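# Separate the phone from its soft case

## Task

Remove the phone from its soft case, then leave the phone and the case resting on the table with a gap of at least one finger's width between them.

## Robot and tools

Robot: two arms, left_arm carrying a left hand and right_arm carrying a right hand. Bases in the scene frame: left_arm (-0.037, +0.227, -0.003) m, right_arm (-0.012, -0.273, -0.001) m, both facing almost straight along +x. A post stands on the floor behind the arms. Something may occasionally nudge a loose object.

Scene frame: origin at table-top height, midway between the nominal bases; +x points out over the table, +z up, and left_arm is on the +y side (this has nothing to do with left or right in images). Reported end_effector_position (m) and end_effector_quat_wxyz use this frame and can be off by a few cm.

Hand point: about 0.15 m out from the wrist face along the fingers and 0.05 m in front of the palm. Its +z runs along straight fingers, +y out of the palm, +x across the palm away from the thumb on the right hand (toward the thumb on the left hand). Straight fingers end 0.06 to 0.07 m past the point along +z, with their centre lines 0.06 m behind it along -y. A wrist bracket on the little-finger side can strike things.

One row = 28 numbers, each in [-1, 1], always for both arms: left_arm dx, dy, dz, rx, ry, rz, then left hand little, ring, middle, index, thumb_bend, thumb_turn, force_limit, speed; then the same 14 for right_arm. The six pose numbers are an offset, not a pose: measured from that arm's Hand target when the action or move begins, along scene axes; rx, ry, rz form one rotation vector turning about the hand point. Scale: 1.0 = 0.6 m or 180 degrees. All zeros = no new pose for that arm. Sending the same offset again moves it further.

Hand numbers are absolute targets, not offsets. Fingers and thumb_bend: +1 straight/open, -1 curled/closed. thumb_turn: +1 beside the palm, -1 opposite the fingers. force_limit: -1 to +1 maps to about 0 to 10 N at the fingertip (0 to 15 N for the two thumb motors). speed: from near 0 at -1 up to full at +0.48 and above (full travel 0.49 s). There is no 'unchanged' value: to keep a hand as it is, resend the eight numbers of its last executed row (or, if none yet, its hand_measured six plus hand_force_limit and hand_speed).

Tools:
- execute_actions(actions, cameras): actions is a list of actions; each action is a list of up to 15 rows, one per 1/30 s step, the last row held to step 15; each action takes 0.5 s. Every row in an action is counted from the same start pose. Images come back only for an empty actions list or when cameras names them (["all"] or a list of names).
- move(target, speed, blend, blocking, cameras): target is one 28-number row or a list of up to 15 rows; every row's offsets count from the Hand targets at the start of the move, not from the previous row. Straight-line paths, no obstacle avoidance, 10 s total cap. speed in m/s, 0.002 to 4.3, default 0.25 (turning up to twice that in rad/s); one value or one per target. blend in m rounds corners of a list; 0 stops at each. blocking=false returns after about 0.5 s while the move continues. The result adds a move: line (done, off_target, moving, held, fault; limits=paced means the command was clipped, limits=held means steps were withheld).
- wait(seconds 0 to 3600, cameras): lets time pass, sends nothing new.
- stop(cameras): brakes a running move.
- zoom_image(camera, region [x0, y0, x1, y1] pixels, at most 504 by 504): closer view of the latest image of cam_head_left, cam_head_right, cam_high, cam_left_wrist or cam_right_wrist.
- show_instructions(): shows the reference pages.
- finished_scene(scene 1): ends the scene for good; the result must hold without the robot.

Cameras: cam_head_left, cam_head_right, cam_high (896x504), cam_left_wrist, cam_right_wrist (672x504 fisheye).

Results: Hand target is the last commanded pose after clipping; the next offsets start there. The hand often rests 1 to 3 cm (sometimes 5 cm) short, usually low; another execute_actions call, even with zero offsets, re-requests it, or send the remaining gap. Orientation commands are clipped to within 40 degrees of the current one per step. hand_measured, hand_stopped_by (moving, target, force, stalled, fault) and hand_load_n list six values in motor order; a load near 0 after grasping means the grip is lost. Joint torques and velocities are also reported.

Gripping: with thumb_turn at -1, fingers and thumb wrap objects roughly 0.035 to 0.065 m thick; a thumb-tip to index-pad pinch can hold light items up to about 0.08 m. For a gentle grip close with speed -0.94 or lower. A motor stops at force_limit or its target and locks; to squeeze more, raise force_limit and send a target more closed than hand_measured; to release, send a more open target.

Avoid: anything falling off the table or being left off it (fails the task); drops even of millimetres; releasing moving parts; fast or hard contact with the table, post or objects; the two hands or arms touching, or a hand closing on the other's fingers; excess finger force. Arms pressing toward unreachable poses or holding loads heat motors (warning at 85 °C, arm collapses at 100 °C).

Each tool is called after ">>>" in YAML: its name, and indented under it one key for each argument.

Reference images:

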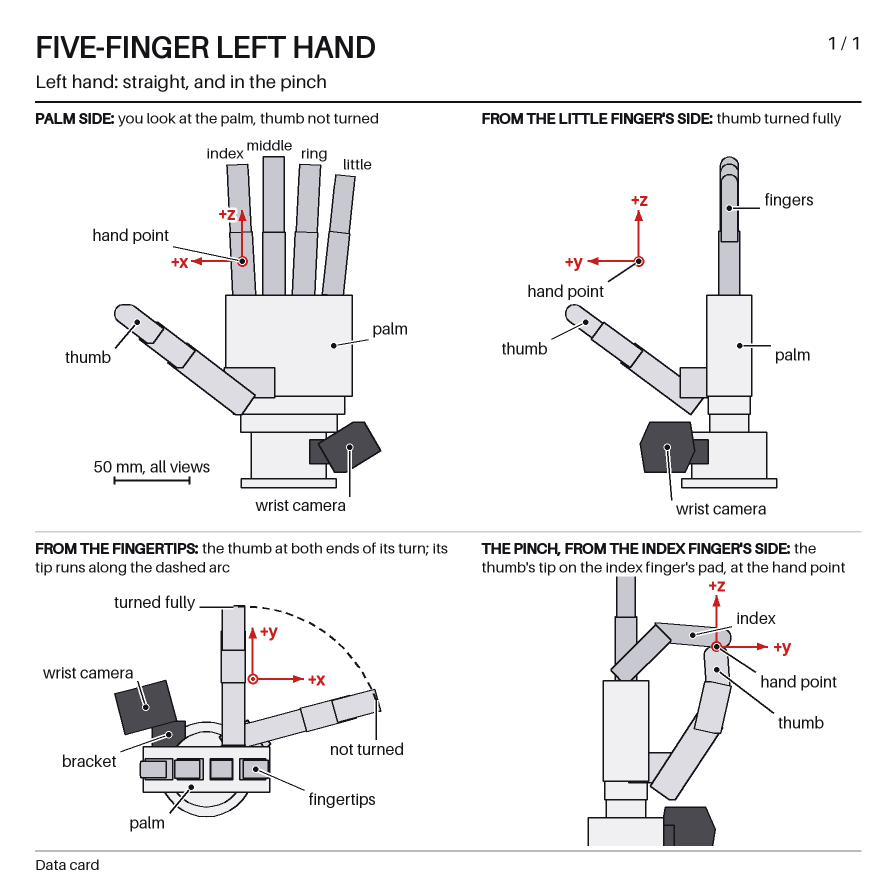

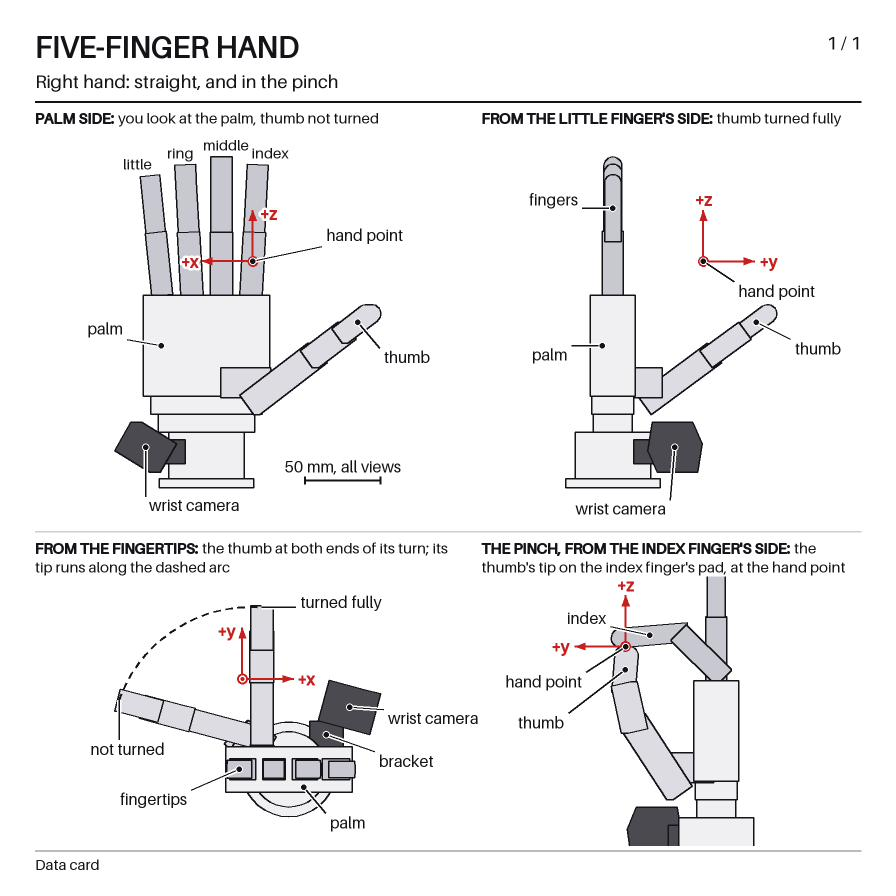

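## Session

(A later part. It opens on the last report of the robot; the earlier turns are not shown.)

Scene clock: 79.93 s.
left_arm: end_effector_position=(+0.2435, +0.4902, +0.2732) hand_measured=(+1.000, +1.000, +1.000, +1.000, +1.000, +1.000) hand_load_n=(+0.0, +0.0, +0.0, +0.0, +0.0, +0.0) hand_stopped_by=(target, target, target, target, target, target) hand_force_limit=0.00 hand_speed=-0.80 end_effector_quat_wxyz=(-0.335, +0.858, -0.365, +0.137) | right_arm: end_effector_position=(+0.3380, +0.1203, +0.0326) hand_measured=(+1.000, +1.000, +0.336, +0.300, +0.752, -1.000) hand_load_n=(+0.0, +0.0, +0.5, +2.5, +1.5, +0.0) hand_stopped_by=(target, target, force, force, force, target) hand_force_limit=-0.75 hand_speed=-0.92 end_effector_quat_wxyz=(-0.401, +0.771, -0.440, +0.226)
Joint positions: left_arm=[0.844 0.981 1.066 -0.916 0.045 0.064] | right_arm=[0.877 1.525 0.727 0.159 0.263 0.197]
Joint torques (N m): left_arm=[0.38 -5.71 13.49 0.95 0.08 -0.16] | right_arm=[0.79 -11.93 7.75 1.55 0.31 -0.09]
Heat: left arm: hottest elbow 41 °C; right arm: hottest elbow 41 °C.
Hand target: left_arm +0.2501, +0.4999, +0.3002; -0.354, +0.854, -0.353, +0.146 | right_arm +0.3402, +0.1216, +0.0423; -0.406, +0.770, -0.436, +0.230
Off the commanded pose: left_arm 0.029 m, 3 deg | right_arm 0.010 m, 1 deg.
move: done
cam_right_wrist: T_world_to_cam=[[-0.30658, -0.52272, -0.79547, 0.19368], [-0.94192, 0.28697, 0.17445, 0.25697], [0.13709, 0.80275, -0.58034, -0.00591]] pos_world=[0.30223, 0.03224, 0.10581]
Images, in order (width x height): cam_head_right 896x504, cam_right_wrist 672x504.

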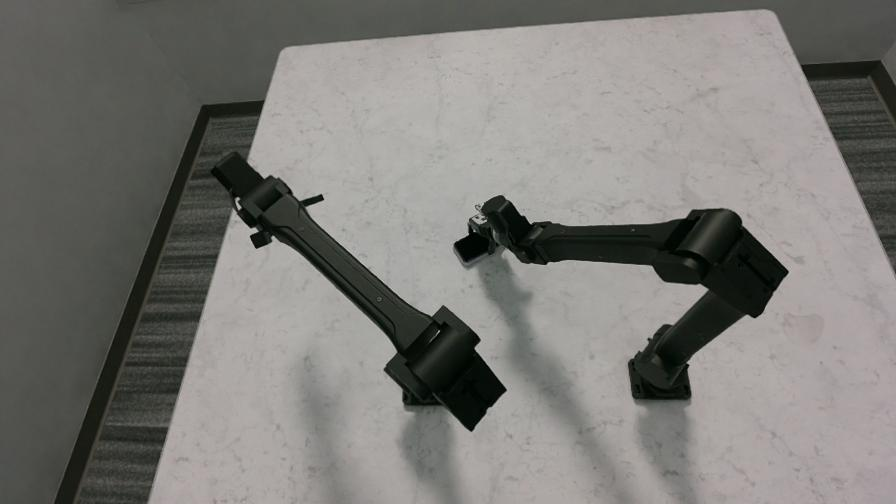

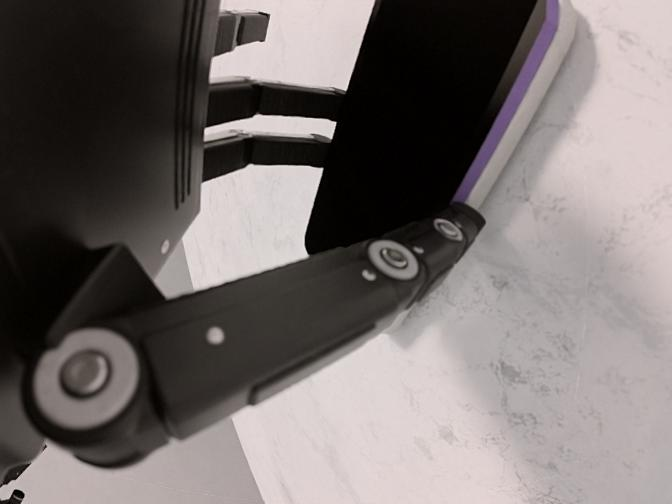

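>>> move:
  target: [0,0,0,0,0,0,1,1,1,1,1,1,0,-0.8,0,0,0,0,0,0,1,1,-0.1,-0.1,0.5,-1,-0.2,-0.92]
  cameras: ["cam_right_wrist"]

>>> zoom_image:
  camera: "cam_right_wrist"
  region: [300, 0, 580, 280]

Scene clock: 81.30 s.
left_arm: end_effector_position=(+0.2435, +0.4902, +0.2732) hand_measured=(+1.000, +1.000, +1.000, +1.000, +1.000, +1.000) hand_load_n=(+0.0, +0.0, +0.0, +0.0, +0.0, +0.0) hand_stopped_by=(target, target, target, target, target, target) hand_force_limit=0.00 hand_speed=-0.80 end_effector_quat_wxyz=(-0.335, +0.858, -0.365, +0.137) | right_arm: end_effector_position=(+0.3382, +0.1205, +0.0343) hand_measured=(+1.000, +1.000, +0.308, +0.280, +0.710, -1.000) hand_load_n=(+0.0, +0.0, +3.5, +1.5, +6.0, +0.5) hand_stopped_by=(target, target, force, force, force, target) hand_force_limit=-0.20 hand_speed=-0.92 end_effector_quat_wxyz=(-0.403, +0.770, -0.440, +0.226)
Joint positions: left_arm=[0.844 0.981 1.066 -0.916 0.045 0.064] | right_arm=[0.877 1.522 0.727 0.159 0.263 0.196]
Joint torques (N m): left_arm=[0.44 -5.83 13.52 0.92 0.06 -0.14] | right_arm=[0.67 -11.58 7.75 1.55 0.29 -0.09]
Heat: left arm: hottest elbow 41 °C; right arm: hottest elbow 41 °C.
Hand target: left_arm +0.2501, +0.4999, +0.3002; -0.354, +0.854, -0.353, +0.146 | right_arm +0.3402, +0.1216, +0.0422; -0.406, +0.770, -0.436, +0.230
Off the commanded pose: left_arm 0.029 m, 3 deg | right_arm 0.008 m, 1 deg.
move: done
cam_right_wrist: T_world_to_cam=[[-0.30456, -0.52087, -0.79746, 0.19435], [-0.9424, 0.28636, 0.17287, 0.25715], [0.13832, 0.80417, -0.57808, -0.00577]] pos_world=[0.30232, 0.03223, 0.1072]

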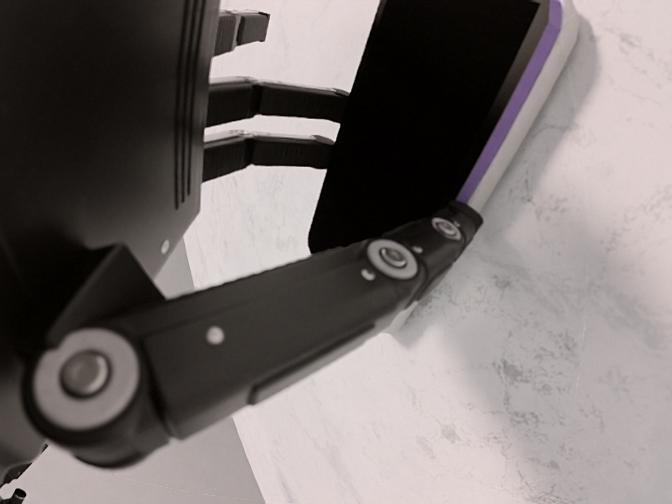

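Scaled by 1.800 from the camera's image (finer frame: 960x720).

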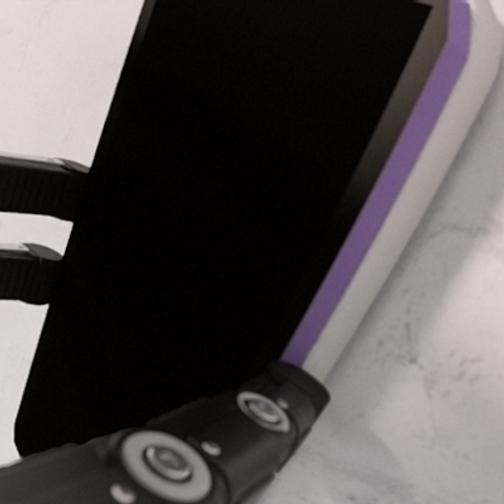

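>>> move:
  target: [0,0,0,0,0,0,1,1,1,1,1,1,0,-0.8,0,0,0.04,0,0,0,1,1,-0.1,-0.1,0.5,-1,-0.2,-0.92]
  speed: 0.04
  cameras: ["all"]

>>> zoom_image:
  camera: "cam_right_wrist"
  region: [270, 0, 670, 400]

>>> zoom_image:
  camera: "cam_head_right"
  region: [430, 190, 540, 280]

Scene clock: 82.97 s.
left_arm: end_effector_position=(+0.2435, +0.4902, +0.2732) hand_measured=(+1.000, +1.000, +1.000, +1.000, +1.000, +1.000) hand_load_n=(+0.0, +0.0, +0.0, +0.0, +0.0, +0.0) hand_stopped_by=(target, target, target, target, target, target) hand_force_limit=0.00 hand_speed=-0.80 end_effector_quat_wxyz=(-0.335, +0.858, -0.365, +0.137) | right_arm: end_effector_position=(+0.3306, +0.1115, +0.0444) hand_measured=(+1.000, +1.000, +0.308, +0.280, +0.708, -1.000) hand_load_n=(+0.0, +0.0, +0.0, +0.0, +0.0, +0.0) hand_stopped_by=(target, target, force, force, force, target) hand_force_limit=-0.20 hand_speed=-0.92 end_effector_quat_wxyz=(-0.390, +0.777, -0.441, +0.224)
Joint positions: left_arm=[0.844 0.981 1.066 -0.916 0.045 0.064] | right_arm=[0.877 1.472 0.727 0.081 0.263 0.196]
Joint torques (N m): left_arm=[0.32 -5.77 13.57 0.96 0.07 -0.16] | right_arm=[0.73 -11.58 10.07 1.52 0.31 -0.09]
Heat: left arm: hottest elbow 41 °C; right arm: hottest elbow 41 °C.
Hand target: left_arm +0.2501, +0.4999, +0.3002; -0.354, +0.854, -0.353, +0.146 | right_arm +0.3402, +0.1215, +0.0663; -0.406, +0.770, -0.436, +0.230
Off the commanded pose: left_arm 0.029 m, 3 deg | right_arm 0.026 m, 2 deg.
move: off_target (right_arm)
cam_left_wrist: T_world_to_cam=[[0.66731, 0.32642, 0.66944, -0.509], [0.23334, -0.94522, 0.22829, 0.34669], [0.70728, 0.00387, -0.70692, 0.13136]] pos_world=[0.16586, 0.49333, 0.35446]
cam_right_wrist: T_world_to_cam=[[-0.31952, -0.5383, -0.77984, 0.2015], [-0.93895, 0.29064, 0.18409, 0.2487], [0.12756, 0.79105, -0.5983, 0.01425]] pos_world=[0.29608, 0.02491, 0.11988]

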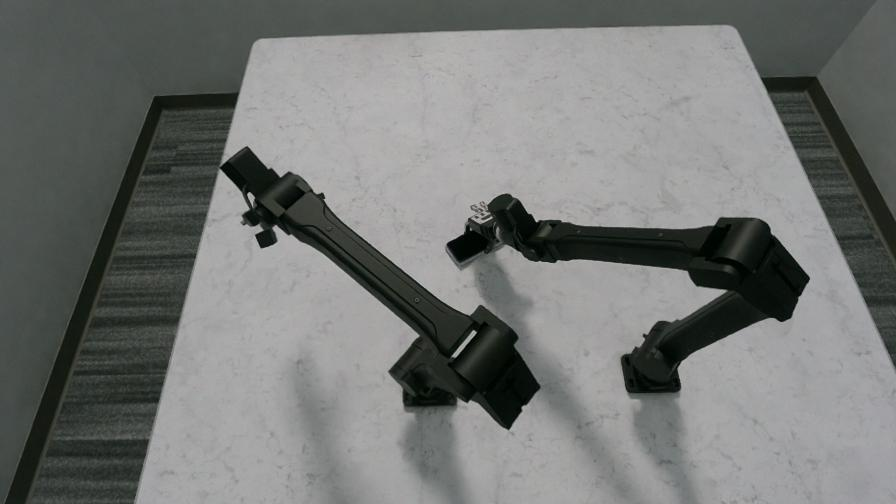

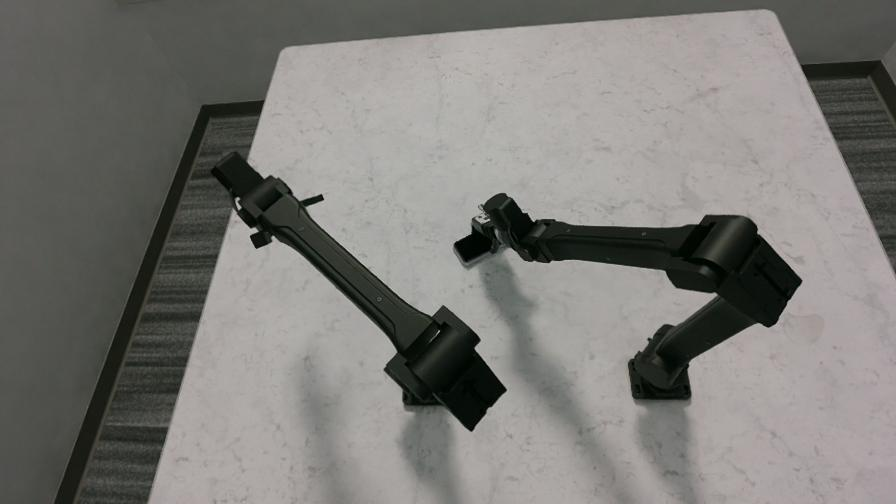

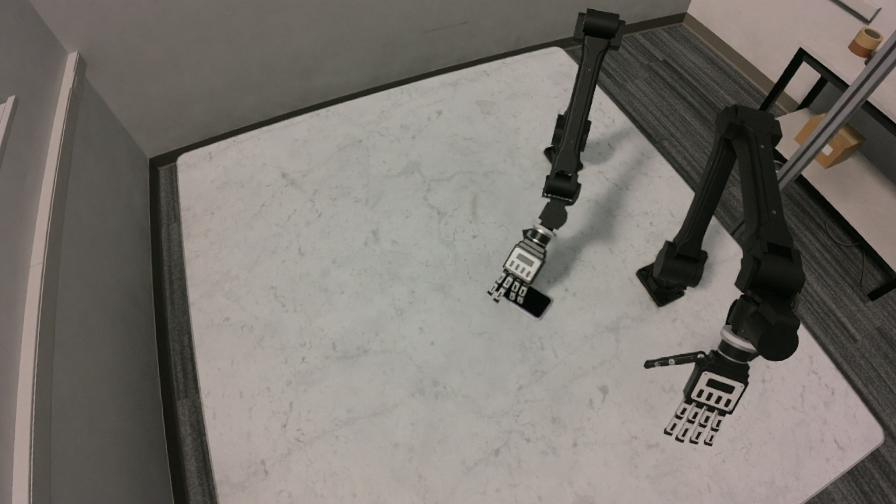

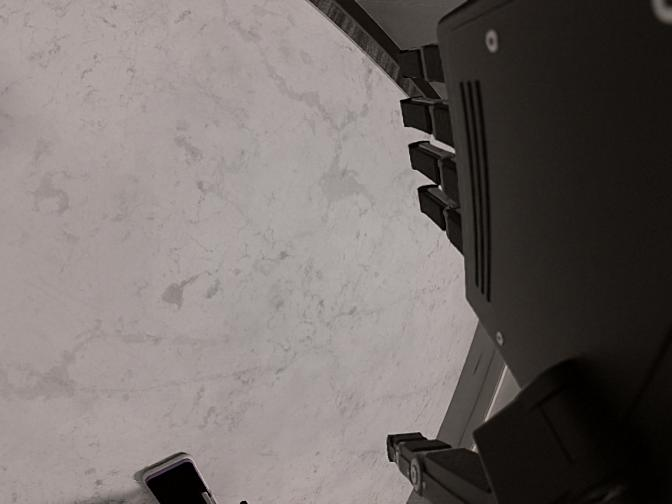

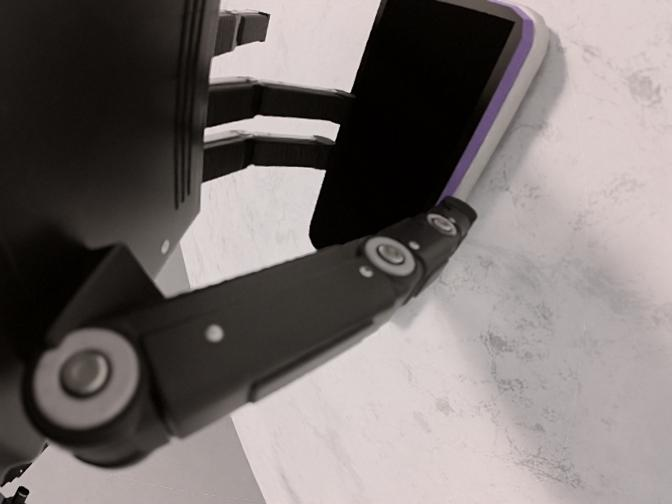

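Scaled by 1.260 from the camera's image (finer frame: 960x720).

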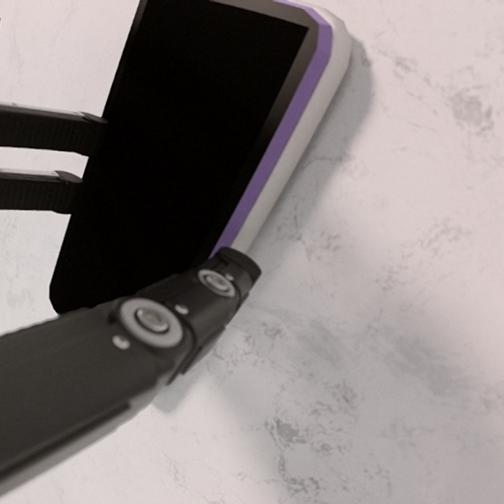

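Scaled by 4.582 from the camera's image (finer frame: 1280x720).

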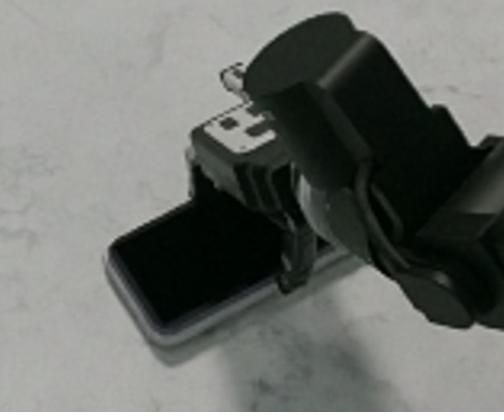

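>>> move:
  target:
    - [0,0,0,0,0,0,1,1,1,1,1,1,0,-0.8,0,0,0,0,0,0,1,1,0.5,0.5,1,-1,-0.75,-0.5]
    - [0,0,0,0,0,0,1,1,1,1,1,1,0,-0.8,0,0,-0.0447,0,0,0,1,1,0.5,0.5,1,-1,-0.75,-0.5]
  speed: 0.05

Scene clock: 87.50 s.
left_arm: end_effector_position=(+0.2435, +0.4902, +0.2732) hand_measured=(+1.000, +1.000, +1.000, +1.000, +1.000, +1.000) hand_load_n=(+0.0, +0.0, +0.0, +0.0, +0.0, -0.5) hand_stopped_by=(target, target, target, target, target, target) hand_force_limit=0.00 hand_speed=-0.80 end_effector_quat_wxyz=(-0.335, +0.858, -0.365, +0.137) | right_arm: end_effector_position=(+0.3351, +0.1167, +0.0346) hand_measured=(+1.000, +1.000, +0.500, +0.500, +1.000, -1.000) hand_load_n=(+0.0, -0.5, +0.0, -0.5, +0.0, +0.0) hand_stopped_by=(target, target, target, target, target, target) hand_force_limit=-0.75 hand_speed=-0.50 end_effector_quat_wxyz=(-0.395, +0.774, -0.441, +0.225)
Joint positions: left_arm=[0.844 0.981 1.066 -0.916 0.045 0.064] | right_arm=[0.877 1.51 0.727 0.13 0.263 0.196]
Joint torques (N m): left_arm=[0.32 -5.6 13.55 0.95 0.09 -0.14] | right_arm=[0.73 -9.93 7.6 3.21 0.3 -0.08]
Heat: left arm: hottest elbow 41 °C; right arm: hottest elbow 42 °C.
Hand target: left_arm +0.2501, +0.4999, +0.3002; -0.354, +0.854, -0.353, +0.146 | right_arm +0.3402, +0.1216, +0.0395; -0.406, +0.770, -0.436, +0.230
Off the commanded pose: left_arm 0.029 m, 3 deg | right_arm 0.009 m, 2 deg.
move: done

>>> move:
  target: [0,0,0,0,0,0,1,1,1,1,1,1,0,-0.8,0.004,0.003,-0.0125,0,0,0,1,1,0.5,0.5,1,-1,-0.75,-0.5]
  speed: 0.05

Scene clock: 88.43 s.
left_arm: end_effector_position=(+0.2435, +0.4902, +0.2732) hand_measured=(+1.000, +1.000, +1.000, +1.000, +1.000, +1.000) hand_load_n=(+0.0, -0.5, +0.0, +0.0, +0.0, +0.0) hand_stopped_by=(target, target, target, target, target, target) hand_force_limit=0.00 hand_speed=-0.80 end_effector_quat_wxyz=(-0.335, +0.858, -0.365, +0.137) | right_arm: end_effector_position=(+0.3367, +0.1186, +0.0267) hand_measured=(+1.000, +1.000, +0.500, +0.500, +1.000, -1.000) hand_load_n=(+0.0, +0.0, +0.0, +0.0, +0.5, +0.0) hand_stopped_by=(target, target, target, target, target, target) hand_force_limit=-0.75 hand_speed=-0.50 end_effector_quat_wxyz=(-0.395, +0.774, -0.441, +0.225)
Joint positions: left_arm=[0.844 0.981 1.066 -0.916 0.045 0.064] | right_arm=[0.877 1.535 0.727 0.154 0.263 0.196]
Joint torques (N m): left_arm=[0.44 -5.83 13.57 0.94 0.07 -0.15] | right_arm=[0.56 -10.11 7.51 3.14 0.25 -0.09]
Heat: left arm: hottest elbow 41 °C; right arm: hottest elbow 42 °C.
Hand target: left_arm +0.2501, +0.4999, +0.3002; -0.354, +0.854, -0.353, +0.146 | right_arm +0.3426, +0.1234, +0.0319; -0.406, +0.770, -0.436, +0.230
Off the commanded pose: left_arm 0.029 m, 3 deg | right_arm 0.009 m, 2 deg.
move: done

>>> move:
  target: [0,0,0,0,0,0,1,1,1,1,1,1,0,-0.8,0.002,0.002,0.008,0,0,0,1,1,0.5,0.5,1,-1,-0.75,-0.5]
  speed: 0.05

Scene clock: 89.33 s.
left_arm: end_effector_position=(+0.2435, +0.4902, +0.2732) hand_measured=(+1.000, +1.000, +1.000, +1.000, +1.000, +1.000) hand_load_n=(+0.0, +0.0, +0.0, +0.0, +0.0, +0.0) hand_stopped_by=(target, target, target, target, target, target) hand_force_limit=0.00 hand_speed=-0.80 end_effector_quat_wxyz=(-0.335, +0.858, -0.365, +0.137) | right_arm: end_effector_position=(+0.3367, +0.1186, +0.0267) hand_measured=(+1.000, +1.000, +0.500, +0.500, +1.000, -1.000) hand_load_n=(+0.0, +0.0, -0.5, +0.0, +0.0, +0.0) hand_stopped_by=(target, target, target, target, target, target) hand_force_limit=-0.75 hand_speed=-0.50 end_effector_quat_wxyz=(-0.395, +0.774, -0.440, +0.225)
Joint positions: left_arm=[0.844 0.981 1.066 -0.916 0.045 0.064] | right_arm=[0.877 1.535 0.727 0.154 0.263 0.195]
Joint torques (N m): left_arm=[0.5 -5.71 13.53 0.84 0.09 -0.14] | right_arm=[0.62 -10.75 8.24 2.48 0.24 -0.09]
Heat: left arm: hottest elbow 41 °C; right arm: hottest elbow 42 °C.
Hand target: left_arm +0.2501, +0.4999, +0.3002; -0.354, +0.854, -0.353, +0.146 | right_arm +0.3438, +0.1245, +0.0366; -0.405, +0.770, -0.436, +0.230
Off the commanded pose: left_arm 0.029 m, 3 deg | right_arm 0.014 m, 2 deg.
move: off_target (right_arm)

>>> move:
  target: [0,0,0,0,0,0,1,1,1,1,1,1,0,-0.8,0.001,0.001,0.008,0,0,0,1,1,0.5,0.5,1,-1,-0.75,-0.5]
  speed: 0.05

Scene clock: 90.27 s.
left_arm: end_effector_position=(+0.2435, +0.4902, +0.2732) hand_measured=(+1.000, +1.000, +1.000, +1.000, +1.000, +1.000) hand_load_n=(+0.0, +0.0, +0.0, +0.0, +0.0, -0.5) hand_stopped_by=(target, target, target, target, target, target) hand_force_limit=0.00 hand_speed=-0.80 end_effector_quat_wxyz=(-0.335, +0.858, -0.365, +0.137) | right_arm: end_effector_position=(+0.3367, +0.1186, +0.0267) hand_measured=(+1.000, +1.000, +0.500, +0.500, +1.000, -1.000) hand_load_n=(+0.0, +0.0, +0.0, +0.0, +0.0, +0.0) hand_stopped_by=(target, target, target, target, target, target) hand_force_limit=-0.75 hand_speed=-0.50 end_effector_quat_wxyz=(-0.395, +0.774, -0.440, +0.225)
Joint positions: left_arm=[0.844 0.981 1.066 -0.916 0.045 0.064] | right_arm=[0.877 1.535 0.727 0.154 0.263 0.195]
Joint torques (N m): left_arm=[0.03 -5.83 13.57 1.01 0.07 -0.15] | right_arm=[0.62 -11.63 8.79 1.77 0.23 -0.09]
Heat: left arm: hottest elbow 41 °C; right arm: hottest elbow 42 °C.
Hand target: left_arm +0.2501, +0.4999, +0.3002; -0.354, +0.854, -0.353, +0.146 | right_arm +0.3444, +0.1251, +0.0414; -0.405, +0.770, -0.436, +0.230
Off the commanded pose: left_arm 0.029 m, 3 deg | right_arm 0.018 m, 2 deg.
move: off_target (right_arm)

>>> move:
  target: [0,0,0,0,0,0,1,1,1,1,1,1,0,-0.8,0.0,0.0,0.006,0,0,0,1,1,0.5,0.5,1,-1,-0.75,-0.5]
  speed: 0.05

Scene clock: 91.10 s.
left_arm: end_effector_position=(+0.2435, +0.4902, +0.2732) hand_measured=(+1.000, +1.000, +1.000, +1.000, +1.000, +1.000) hand_load_n=(+0.0, +0.0, +0.0, +0.0, +0.0, -0.5) hand_stopped_by=(target, target, target, target, target, target) hand_force_limit=0.00 hand_speed=-0.80 end_effector_quat_wxyz=(-0.335, +0.858, -0.365, +0.137) | right_arm: end_effector_position=(+0.3360, +0.1178, +0.0259) hand_measured=(+1.000, +1.000, +0.500, +0.500, +1.000, -1.000) hand_load_n=(+0.0, +0.0, +0.0, +0.0, +0.0, +0.0) hand_stopped_by=(target, target, target, target, target, target) hand_force_limit=-0.75 hand_speed=-0.50 end_effector_quat_wxyz=(-0.393, +0.775, -0.441, +0.225)
Joint positions: left_arm=[0.844 0.981 1.066 -0.916 0.045 0.064] | right_arm=[0.877 1.534 0.727 0.148 0.263 0.195]
Joint torques (N m): left_arm=[0.38 -5.77 13.55 0.92 0.06 -0.14] | right_arm=[0.56 -11.93 9.06 1.52 0.23 -0.09]
Heat: left arm: hottest elbow 41 °C; right arm: hottest elbow 42 °C.
Hand target: left_arm +0.2501, +0.4999, +0.3002; -0.354, +0.854, -0.353, +0.146 | right_arm +0.3444, +0.1252, +0.0452; -0.406, +0.770, -0.436, +0.230
Off the commanded pose: left_arm 0.029 m, 3 deg | right_arm 0.022 m, 2 deg.
move: off_target (right_arm)

>>> move:
  target: [0,0,0,0,0,0,1,1,1,1,1,1,0,-0.8,0.0,0.0,0.006,0.003,-0.005,0,1,1,0.5,0.5,1,-1,-0.75,-0.5]
  speed: 0.05

Scene clock: 92.43 s.
left_arm: end_effector_position=(+0.2435, +0.4902, +0.2732) hand_measured=(+1.000, +1.000, +1.000, +1.000, +1.000, +1.000) hand_load_n=(+0.0, +0.0, +0.0, +0.0, +0.0, +0.0) hand_stopped_by=(target, target, target, target, target, target) hand_force_limit=0.00 hand_speed=-0.80 end_effector_quat_wxyz=(-0.335, +0.858, -0.365, +0.137) | right_arm: end_effector_position=(+0.3371, +0.1181, +0.0311) hand_measured=(+1.000, +1.000, +0.500, +0.500, +1.000, -1.000) hand_load_n=(+0.0, +0.0, +0.0, +0.0, +0.0, -0.5) hand_stopped_by=(target, target, target, target, target, target) hand_force_limit=-0.75 hand_speed=-0.50 end_effector_quat_wxyz=(-0.396, +0.773, -0.439, +0.227)
Joint positions: left_arm=[0.844 0.981 1.066 -0.916 0.045 0.064] | right_arm=[0.877 1.524 0.727 0.148 0.265 0.192]
Joint torques (N m): left_arm=[0.15 -5.77 13.52 0.91 0.07 -0.14] | right_arm=[0.79 -12.1 8.4 2.36 0.34 -0.08]
Heat: left arm: hottest elbow 41 °C; right arm: hottest elbow 42 °C.
Hand target: left_arm +0.2501, +0.4999, +0.3002; -0.354, +0.854, -0.353, +0.146 | right_arm +0.3444, +0.1252, +0.0487; -0.413, +0.766, -0.433, +0.234
Off the commanded pose: left_arm 0.029 m, 3 deg | right_arm 0.020 m, 2 deg.
move: off_target (right_arm)

>>> move:
  target: [0,0,0,0,0,0,1,1,1,1,1,1,0,-0.8,0,0,0,0,0,0,1,1,0.0,0.0,0.55,-1,-0.75,-0.92]

Scene clock: 95.57 s.
left_arm: end_effector_position=(+0.2435, +0.4902, +0.2732) hand_measured=(+1.000, +1.000, +1.000, +1.000, +1.000, +1.000) hand_load_n=(+0.0, +0.0, +0.0, +0.0, +0.0, +0.0) hand_stopped_by=(target, target, target, target, target, target) hand_force_limit=0.00 hand_speed=-0.80 end_effector_quat_wxyz=(-0.335, +0.858, -0.365, +0.137) | right_arm: end_effector_position=(+0.3373, +0.1180, +0.0314) hand_measured=(+1.000, +1.000, +0.358, +0.322, +0.740, -1.000) hand_load_n=(+0.0, +0.0, +0.0, +2.0, +2.0, +0.0) hand_stopped_by=(target, target, force, force, force, target) hand_force_limit=-0.75 hand_speed=-0.92 end_effector_quat_wxyz=(-0.396, +0.773, -0.439, +0.228)
Joint positions: left_arm=[0.844 0.981 1.066 -0.916 0.045 0.064] | right_arm=[0.877 1.523 0.727 0.148 0.267 0.192]
Joint torques (N m): left_arm=[0.56 -5.77 13.49 1.01 0.06 -0.15] | right_arm=[0.79 -12.04 8.38 2.37 0.3 -0.09]
Heat: left arm: hottest elbow 42 °C; right arm: hottest elbow 42 °C.
Hand target: left_arm +0.2501, +0.4999, +0.3002; -0.354, +0.854, -0.353, +0.146 | right_arm +0.3444, +0.1252, +0.0488; -0.413, +0.766, -0.433, +0.234
Off the commanded pose: left_arm 0.029 m, 3 deg | right_arm 0.020 m, 2 deg.
move: done

>>> move:
  target: [0,0,0,0,0,0,1,1,1,1,1,1,0,-0.8,0,0,0,0,0,0,1,1,-0.1,-0.1,0.45,-1,0.2,-0.92]
  cameras: ["cam_right_wrist"]

>>> zoom_image:
  camera: "cam_right_wrist"
  region: [300, 0, 580, 280]

Scene clock: 96.67 s.
left_arm: end_effector_position=(+0.2435, +0.4902, +0.2732) hand_measured=(+1.000, +1.000, +1.000, +1.000, +1.000, +1.000) hand_load_n=(+0.0, +0.0, +0.0, +0.0, +0.0, -0.5) hand_stopped_by=(target, target, target, target, target, target) hand_force_limit=0.00 hand_speed=-0.80 end_effector_quat_wxyz=(-0.335, +0.858, -0.365, +0.137) | right_arm: end_effector_position=(+0.3373, +0.1180, +0.0318) hand_measured=(+1.000, +1.000, +0.302, +0.280, +0.722, -1.000) hand_load_n=(+0.0, +0.0, +6.5, +5.5, +9.5, +0.5) hand_stopped_by=(target, target, force, force, force, target) hand_force_limit=0.20 hand_speed=-0.92 end_effector_quat_wxyz=(-0.397, +0.773, -0.439, +0.228)
Joint positions: left_arm=[0.844 0.981 1.066 -0.916 0.045 0.064] | right_arm=[0.877 1.522 0.727 0.148 0.267 0.192]
Joint torques (N m): left_arm=[0.38 -5.54 13.56 1.02 0.08 -0.14] | right_arm=[0.73 -11.93 8.4 2.36 0.3 -0.09]
Heat: left arm: hottest elbow 42 °C; right arm: hottest elbow 42 °C.
Hand target: left_arm +0.2501, +0.4999, +0.3002; -0.354, +0.854, -0.353, +0.146 | right_arm +0.3444, +0.1252, +0.0488; -0.413, +0.766, -0.433, +0.234
Off the commanded pose: left_arm 0.029 m, 3 deg | right_arm 0.020 m, 2 deg.
move: done
cam_right_wrist: T_world_to_cam=[[-0.30807, -0.53108, -0.78933, 0.19301], [-0.94151, 0.28929, 0.17282, 0.25685], [0.13656, 0.79641, -0.58914, -0.00323]] pos_world=[0.30173, 0.03077, 0.10605]

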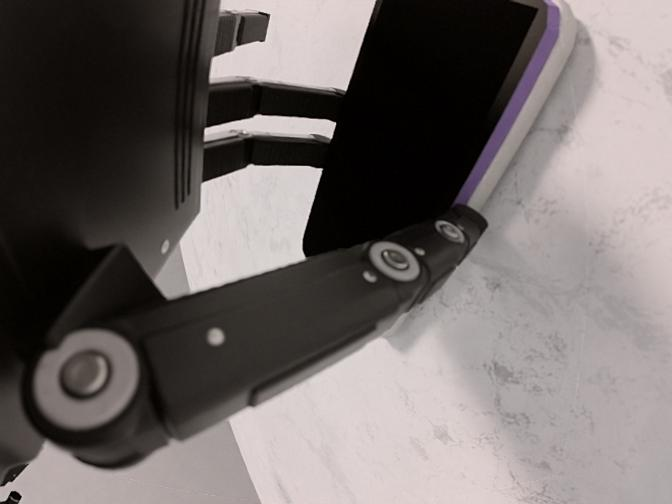

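Scaled by 1.800 from the camera's image (finer frame: 960x720).

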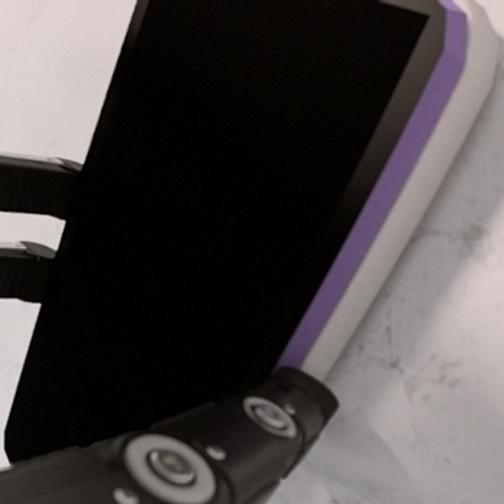

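>>> move:
  target: [0,0,0,0,0,0,1,1,1,1,1,1,0,-0.8,0.012,0.012,0.06,0,0,0,1,1,-0.1,-0.1,0.45,-1,0.2,-0.92]
  speed: 0.04
  cameras: ["cam_right_wrist","cam_high","cam_head_right","cam_left_wrist"]

>>> zoom_image:
  camera: "cam_right_wrist"
  region: [270, 0, 670, 400]

>>> zoom_image:
  camera: "cam_head_right"
  region: [430, 190, 540, 280]

Scene clock: 99.03 s.
left_arm: end_effector_position=(+0.2435, +0.4902, +0.2732) hand_measured=(+1.000, +1.000, +1.000, +1.000, +1.000, +1.000) hand_load_n=(+0.0, +0.0, +0.0, +0.0, +0.0, +0.0) hand_stopped_by=(target, target, target, target, target, target) hand_force_limit=0.00 hand_speed=-0.80 end_effector_quat_wxyz=(-0.335, +0.858, -0.365, +0.137) | right_arm: end_effector_position=(+0.3373, +0.1179, +0.0562) hand_measured=(+1.000, +1.000, +0.302, +0.280, +0.718, -1.000) hand_load_n=(+0.0, +0.0, +0.0, +0.0, +0.0, +0.0) hand_stopped_by=(target, target, force, force, force, target) hand_force_limit=0.20 hand_speed=-0.92 end_effector_quat_wxyz=(-0.392, +0.776, -0.439, +0.227)
Joint positions: left_arm=[0.844 0.981 1.066 -0.916 0.045 0.064] | right_arm=[0.877 1.469 0.761 0.049 0.267 0.191]
Joint torques (N m): left_arm=[0.21 -5.48 13.55 0.99 0.07 -0.15] | right_arm=[0.62 -11.63 11.54 1.44 0.24 -0.09]
Heat: left arm: hottest elbow 42 °C; right arm: hottest elbow 42 °C.
Hand target: left_arm +0.2501, +0.4999, +0.3002; -0.354, +0.854, -0.353, +0.146 | right_arm +0.3516, +0.1324, +0.0847; -0.413, +0.766, -0.433, +0.234
Off the commanded pose: left_arm 0.029 m, 3 deg | right_arm 0.035 m, 3 deg.
move: off_target (right_arm)
cam_left_wrist: T_world_to_cam=[[0.66731, 0.32642, 0.66944, -0.509], [0.23334, -0.94522, 0.22829, 0.34669], [0.70728, 0.00387, -0.70692, 0.13136]] pos_world=[0.16586, 0.49333, 0.35446]
cam_right_wrist: T_world_to_cam=[[-0.3132, -0.53873, -0.78209, 0.21437], [-0.94049, 0.29031, 0.17666, 0.25195], [0.13187, 0.79088, -0.5976, 0.01396]] pos_world=[0.30226, 0.03131, 0.13149]
Images, in order (width x height): cam_head_right 896x504, cam_high 896x504, cam_left_wrist 672x504, cam_right_wrist 672x504.

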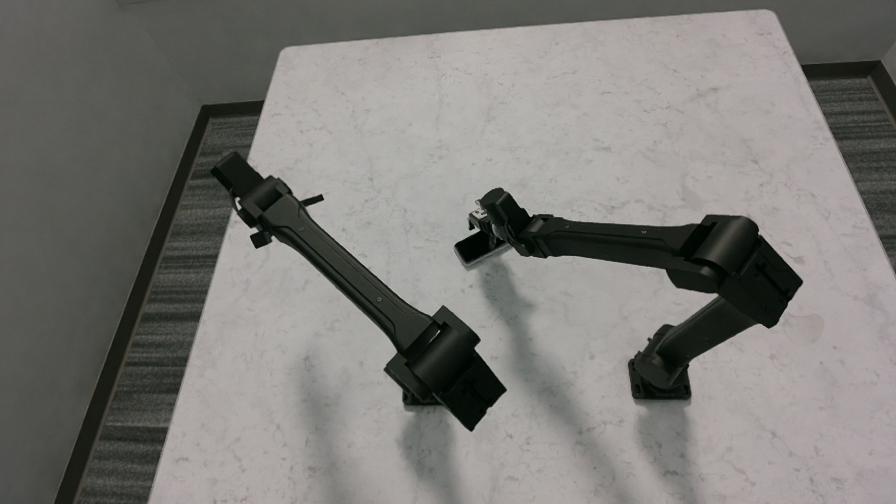

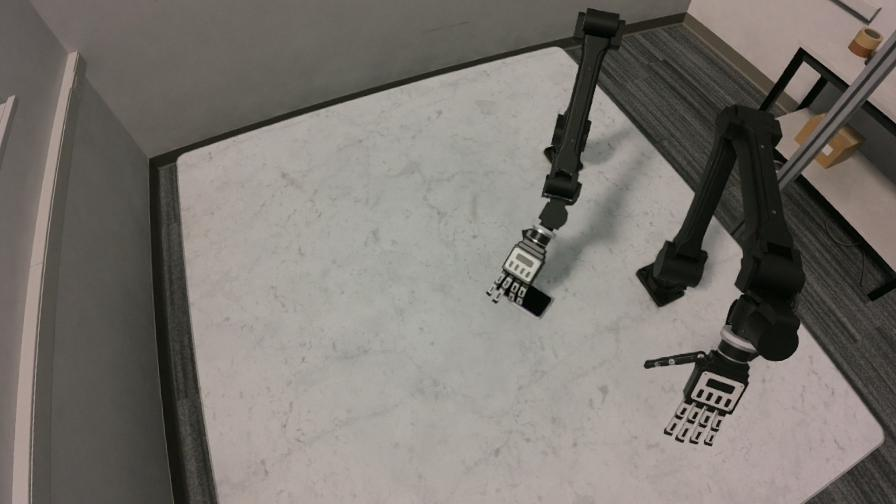

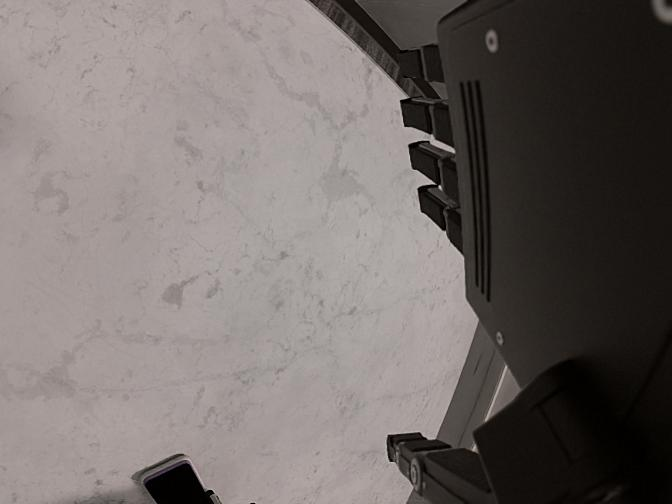

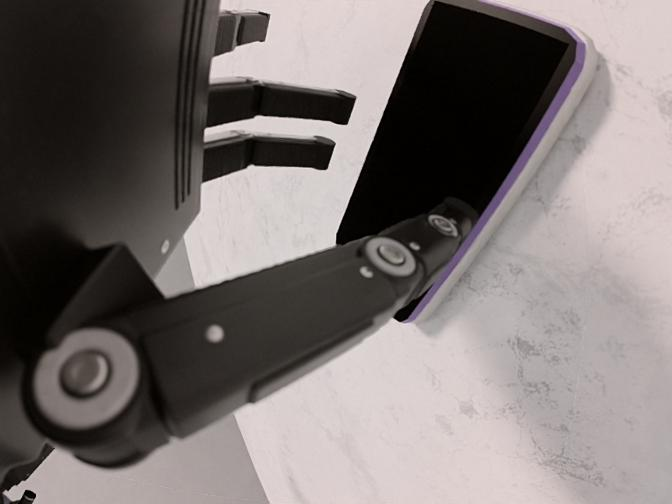

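Scaled by 1.260 from the camera's image (finer frame: 960x720).

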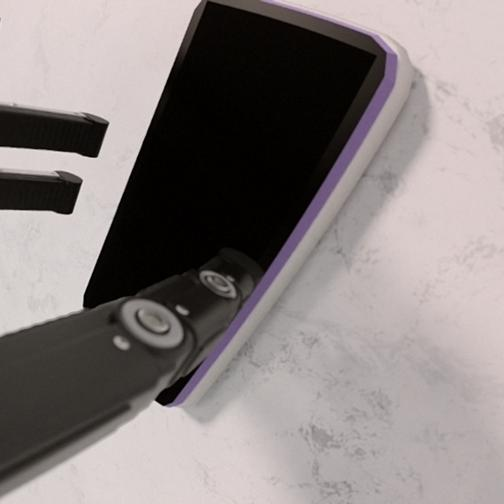

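Scaled by 4.582 from the camera's image (finer frame: 1280x720).

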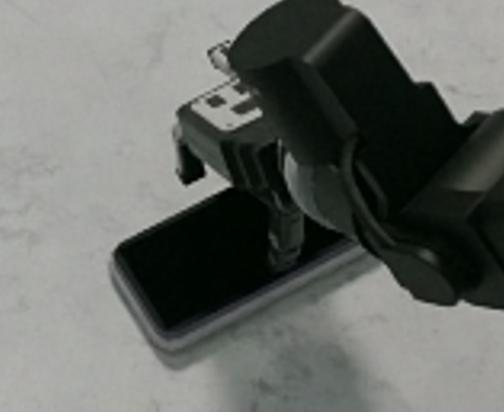

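>>> move:
  target:
    - [0.02,-0.25,-0.1,0.0106,-0.1202,-0.4396,-0.6,-0.6,-0.6,-0.6,1,1,-0.5,0,0,0,0,0,0,0,1,1,-0.1,-0.1,0.45,-1,0.2,-0.92]
    - [0.0398,-0.3865,-0.307,0.0106,-0.1202,-0.4396,-0.6,-0.6,-0.6,-0.6,1,1,-0.5,0,0,0,0,0,0,0,1,1,-0.1,-0.1,0.45,-1,0.2,-0.92]
  speed: 0.15
  cameras: ["cam_left_wrist","cam_high","cam_head_left"]

Scene clock: 120.27 s.
left_arm: end_effector_position=(+0.2704, +0.2694, +0.1111) hand_measured=(-0.600, -0.600, -0.600, -0.600, +1.000, +1.000) hand_load_n=(+0.0, +0.0, +0.0, +0.0, +0.0, +0.0) hand_stopped_by=(target, target, target, target, target, target) hand_force_limit=-0.50 hand_speed=0.00 end_effector_quat_wxyz=(+0.242, -0.395, +0.747, -0.477) | right_arm: end_effector_position=(+0.3373, +0.1179, +0.0562) hand_measured=(+1.000, +1.000, +0.302, +0.280, +0.718, -1.000) hand_load_n=(+0.0, +0.0, +0.0, +0.0, -0.5, +0.0) hand_stopped_by=(target, target, force, force, force, target) hand_force_limit=0.20 hand_speed=-0.92 end_effector_quat_wxyz=(-0.392, +0.776, -0.439, +0.227)
Joint positions: left_arm=[0.65 0.999 0.533 -0.54 1.04 0.921] | right_arm=[0.877 1.469 0.761 0.049 0.267 0.191]
Joint torques (N m): left_arm=[-1.44 -5.66 8.12 1.22 0.4 -0.12] | right_arm=[0.62 -11.63 11.56 1.51 0.24 -0.09]
Heat: left arm: hottest elbow 43 °C; right arm: hottest elbow 45 °C.
Hand target: left_arm +0.2739, +0.2680, +0.1159; +0.248, -0.390, +0.748, -0.477 | right_arm +0.3516, +0.1324, +0.0847; -0.413, +0.766, -0.433, +0.234
Off the commanded pose: left_arm 0.006 m, 1 deg | right_arm 0.035 m, 3 deg.
move: done
cam_left_wrist: T_world_to_cam=[[0.20844, -0.40126, 0.89193, -0.05111], [-0.92437, -0.37876, 0.04563, 0.34953], [0.31952, -0.83399, -0.44986, 0.30062]] pos_world=[0.2377, 0.3626, 0.16487]
Images, in order (width x height): cam_head_left 896x504, cam_high 896x504, cam_left_wrist 672x504.

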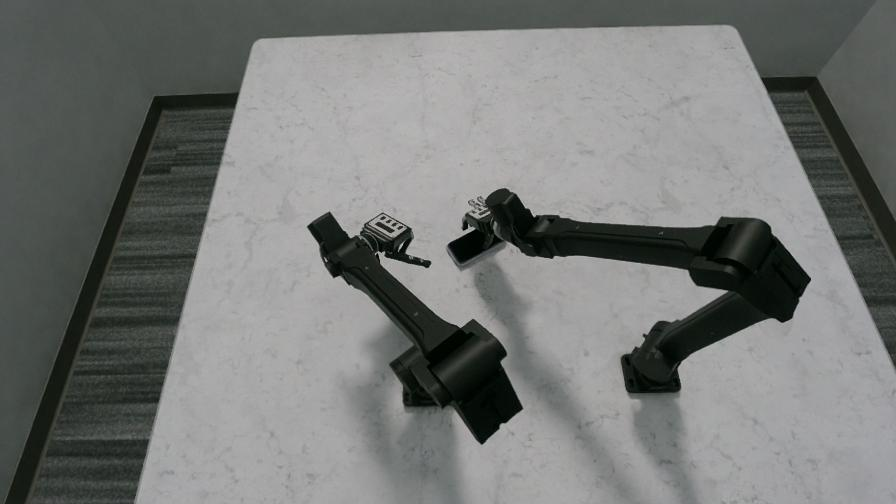

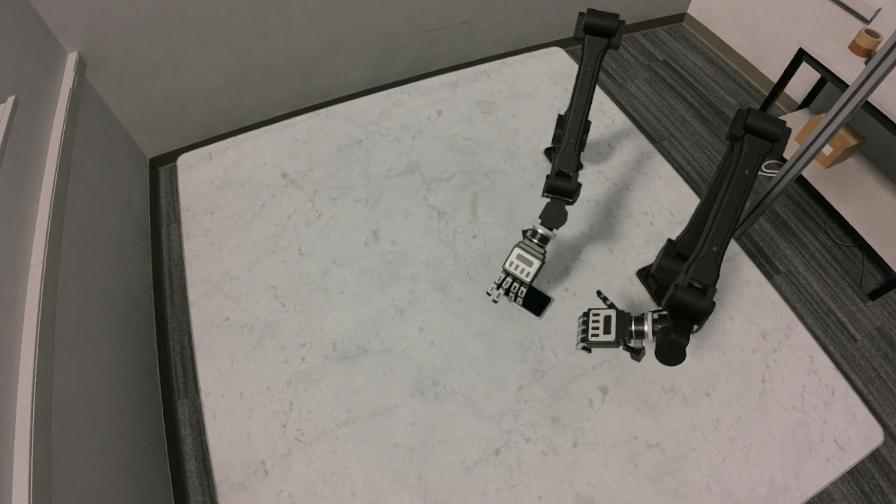

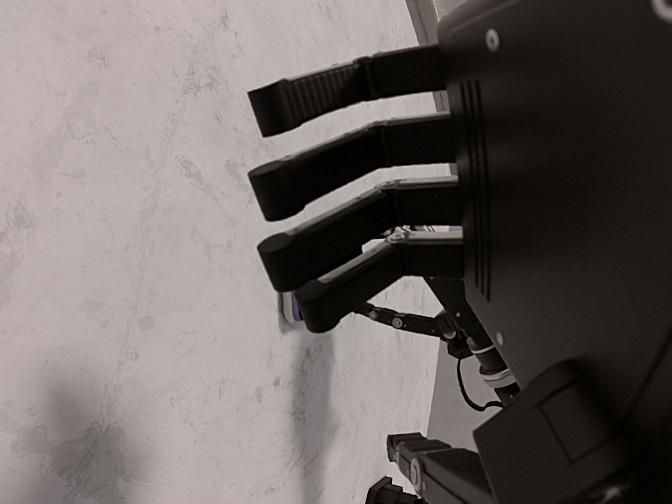

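>>> move:
  target: [0,0,0,0,0,0,1,1,1,1,1,1,-0.5,0,0,0,0,0,0,0,1,1,-0.1,-0.1,0.45,-1,0.2,-0.92]
  cameras: ["cam_left_wrist"]

>>> zoom_image:
  camera: "cam_left_wrist"
  region: [250, 180, 480, 380]

Scene clock: 121.77 s.
left_arm: end_effector_position=(+0.2705, +0.2696, +0.1111) hand_measured=(+1.000, +1.000, +1.000, +1.000, +1.000, +1.000) hand_load_n=(+0.0, +0.0, +0.0, +0.0, +0.0, +0.0) hand_stopped_by=(target, target, target, target, target, target) hand_force_limit=-0.50 hand_speed=0.00 end_effector_quat_wxyz=(+0.243, -0.396, +0.747, -0.477) | right_arm: end_effector_position=(+0.3373, +0.1179, +0.0562) hand_measured=(+1.000, +1.000, +0.302, +0.280, +0.718, -1.000) hand_load_n=(+0.0, +0.0, +0.0, +0.0, +0.0, +0.0) hand_stopped_by=(target, target, force, force, force, target) hand_force_limit=0.20 hand_speed=-0.92 end_effector_quat_wxyz=(-0.392, +0.776, -0.439, +0.227)
Joint positions: left_arm=[0.65 0.999 0.533 -0.539 1.039 0.92] | right_arm=[0.877 1.469 0.761 0.049 0.267 0.191]
Joint torques (N m): left_arm=[-1.26 -5.71 8.21 1.31 0.44 -0.14] | right_arm=[0.67 -11.63 11.52 1.51 0.24 -0.09]
Heat: left arm: hottest elbow 43 °C; right arm: hottest elbow 45 °C.
Hand target: left_arm +0.2739, +0.2681, +0.1159; +0.248, -0.390, +0.748, -0.477 | right_arm +0.3516, +0.1324, +0.0847; -0.413, +0.766, -0.433, +0.234
Off the commanded pose: left_arm 0.006 m, 1 deg | right_arm 0.035 m, 3 deg.
move: done
cam_left_wrist: T_world_to_cam=[[0.20913, -0.40115, 0.89182, -0.05125], [-0.924, -0.37964, 0.04591, 0.34975], [0.32015, -0.83364, -0.45005, 0.30046]] pos_world=[0.2377, 0.36269, 0.16487]

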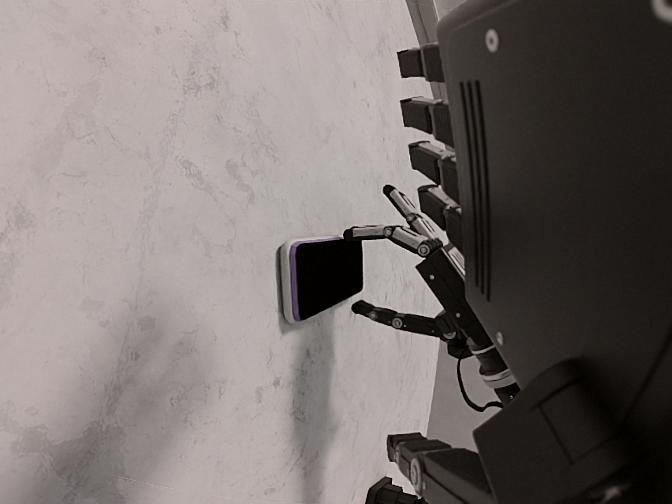

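Scaled by 2.191 from the camera's image (finer frame: 960x720).

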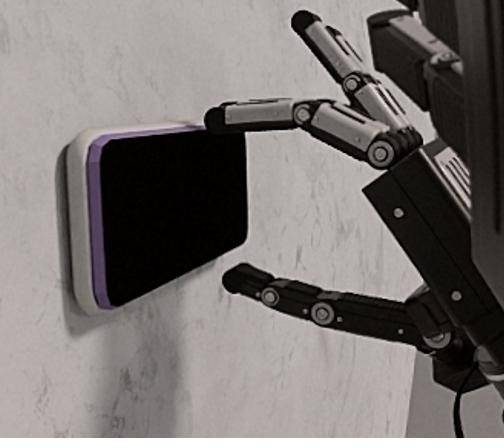

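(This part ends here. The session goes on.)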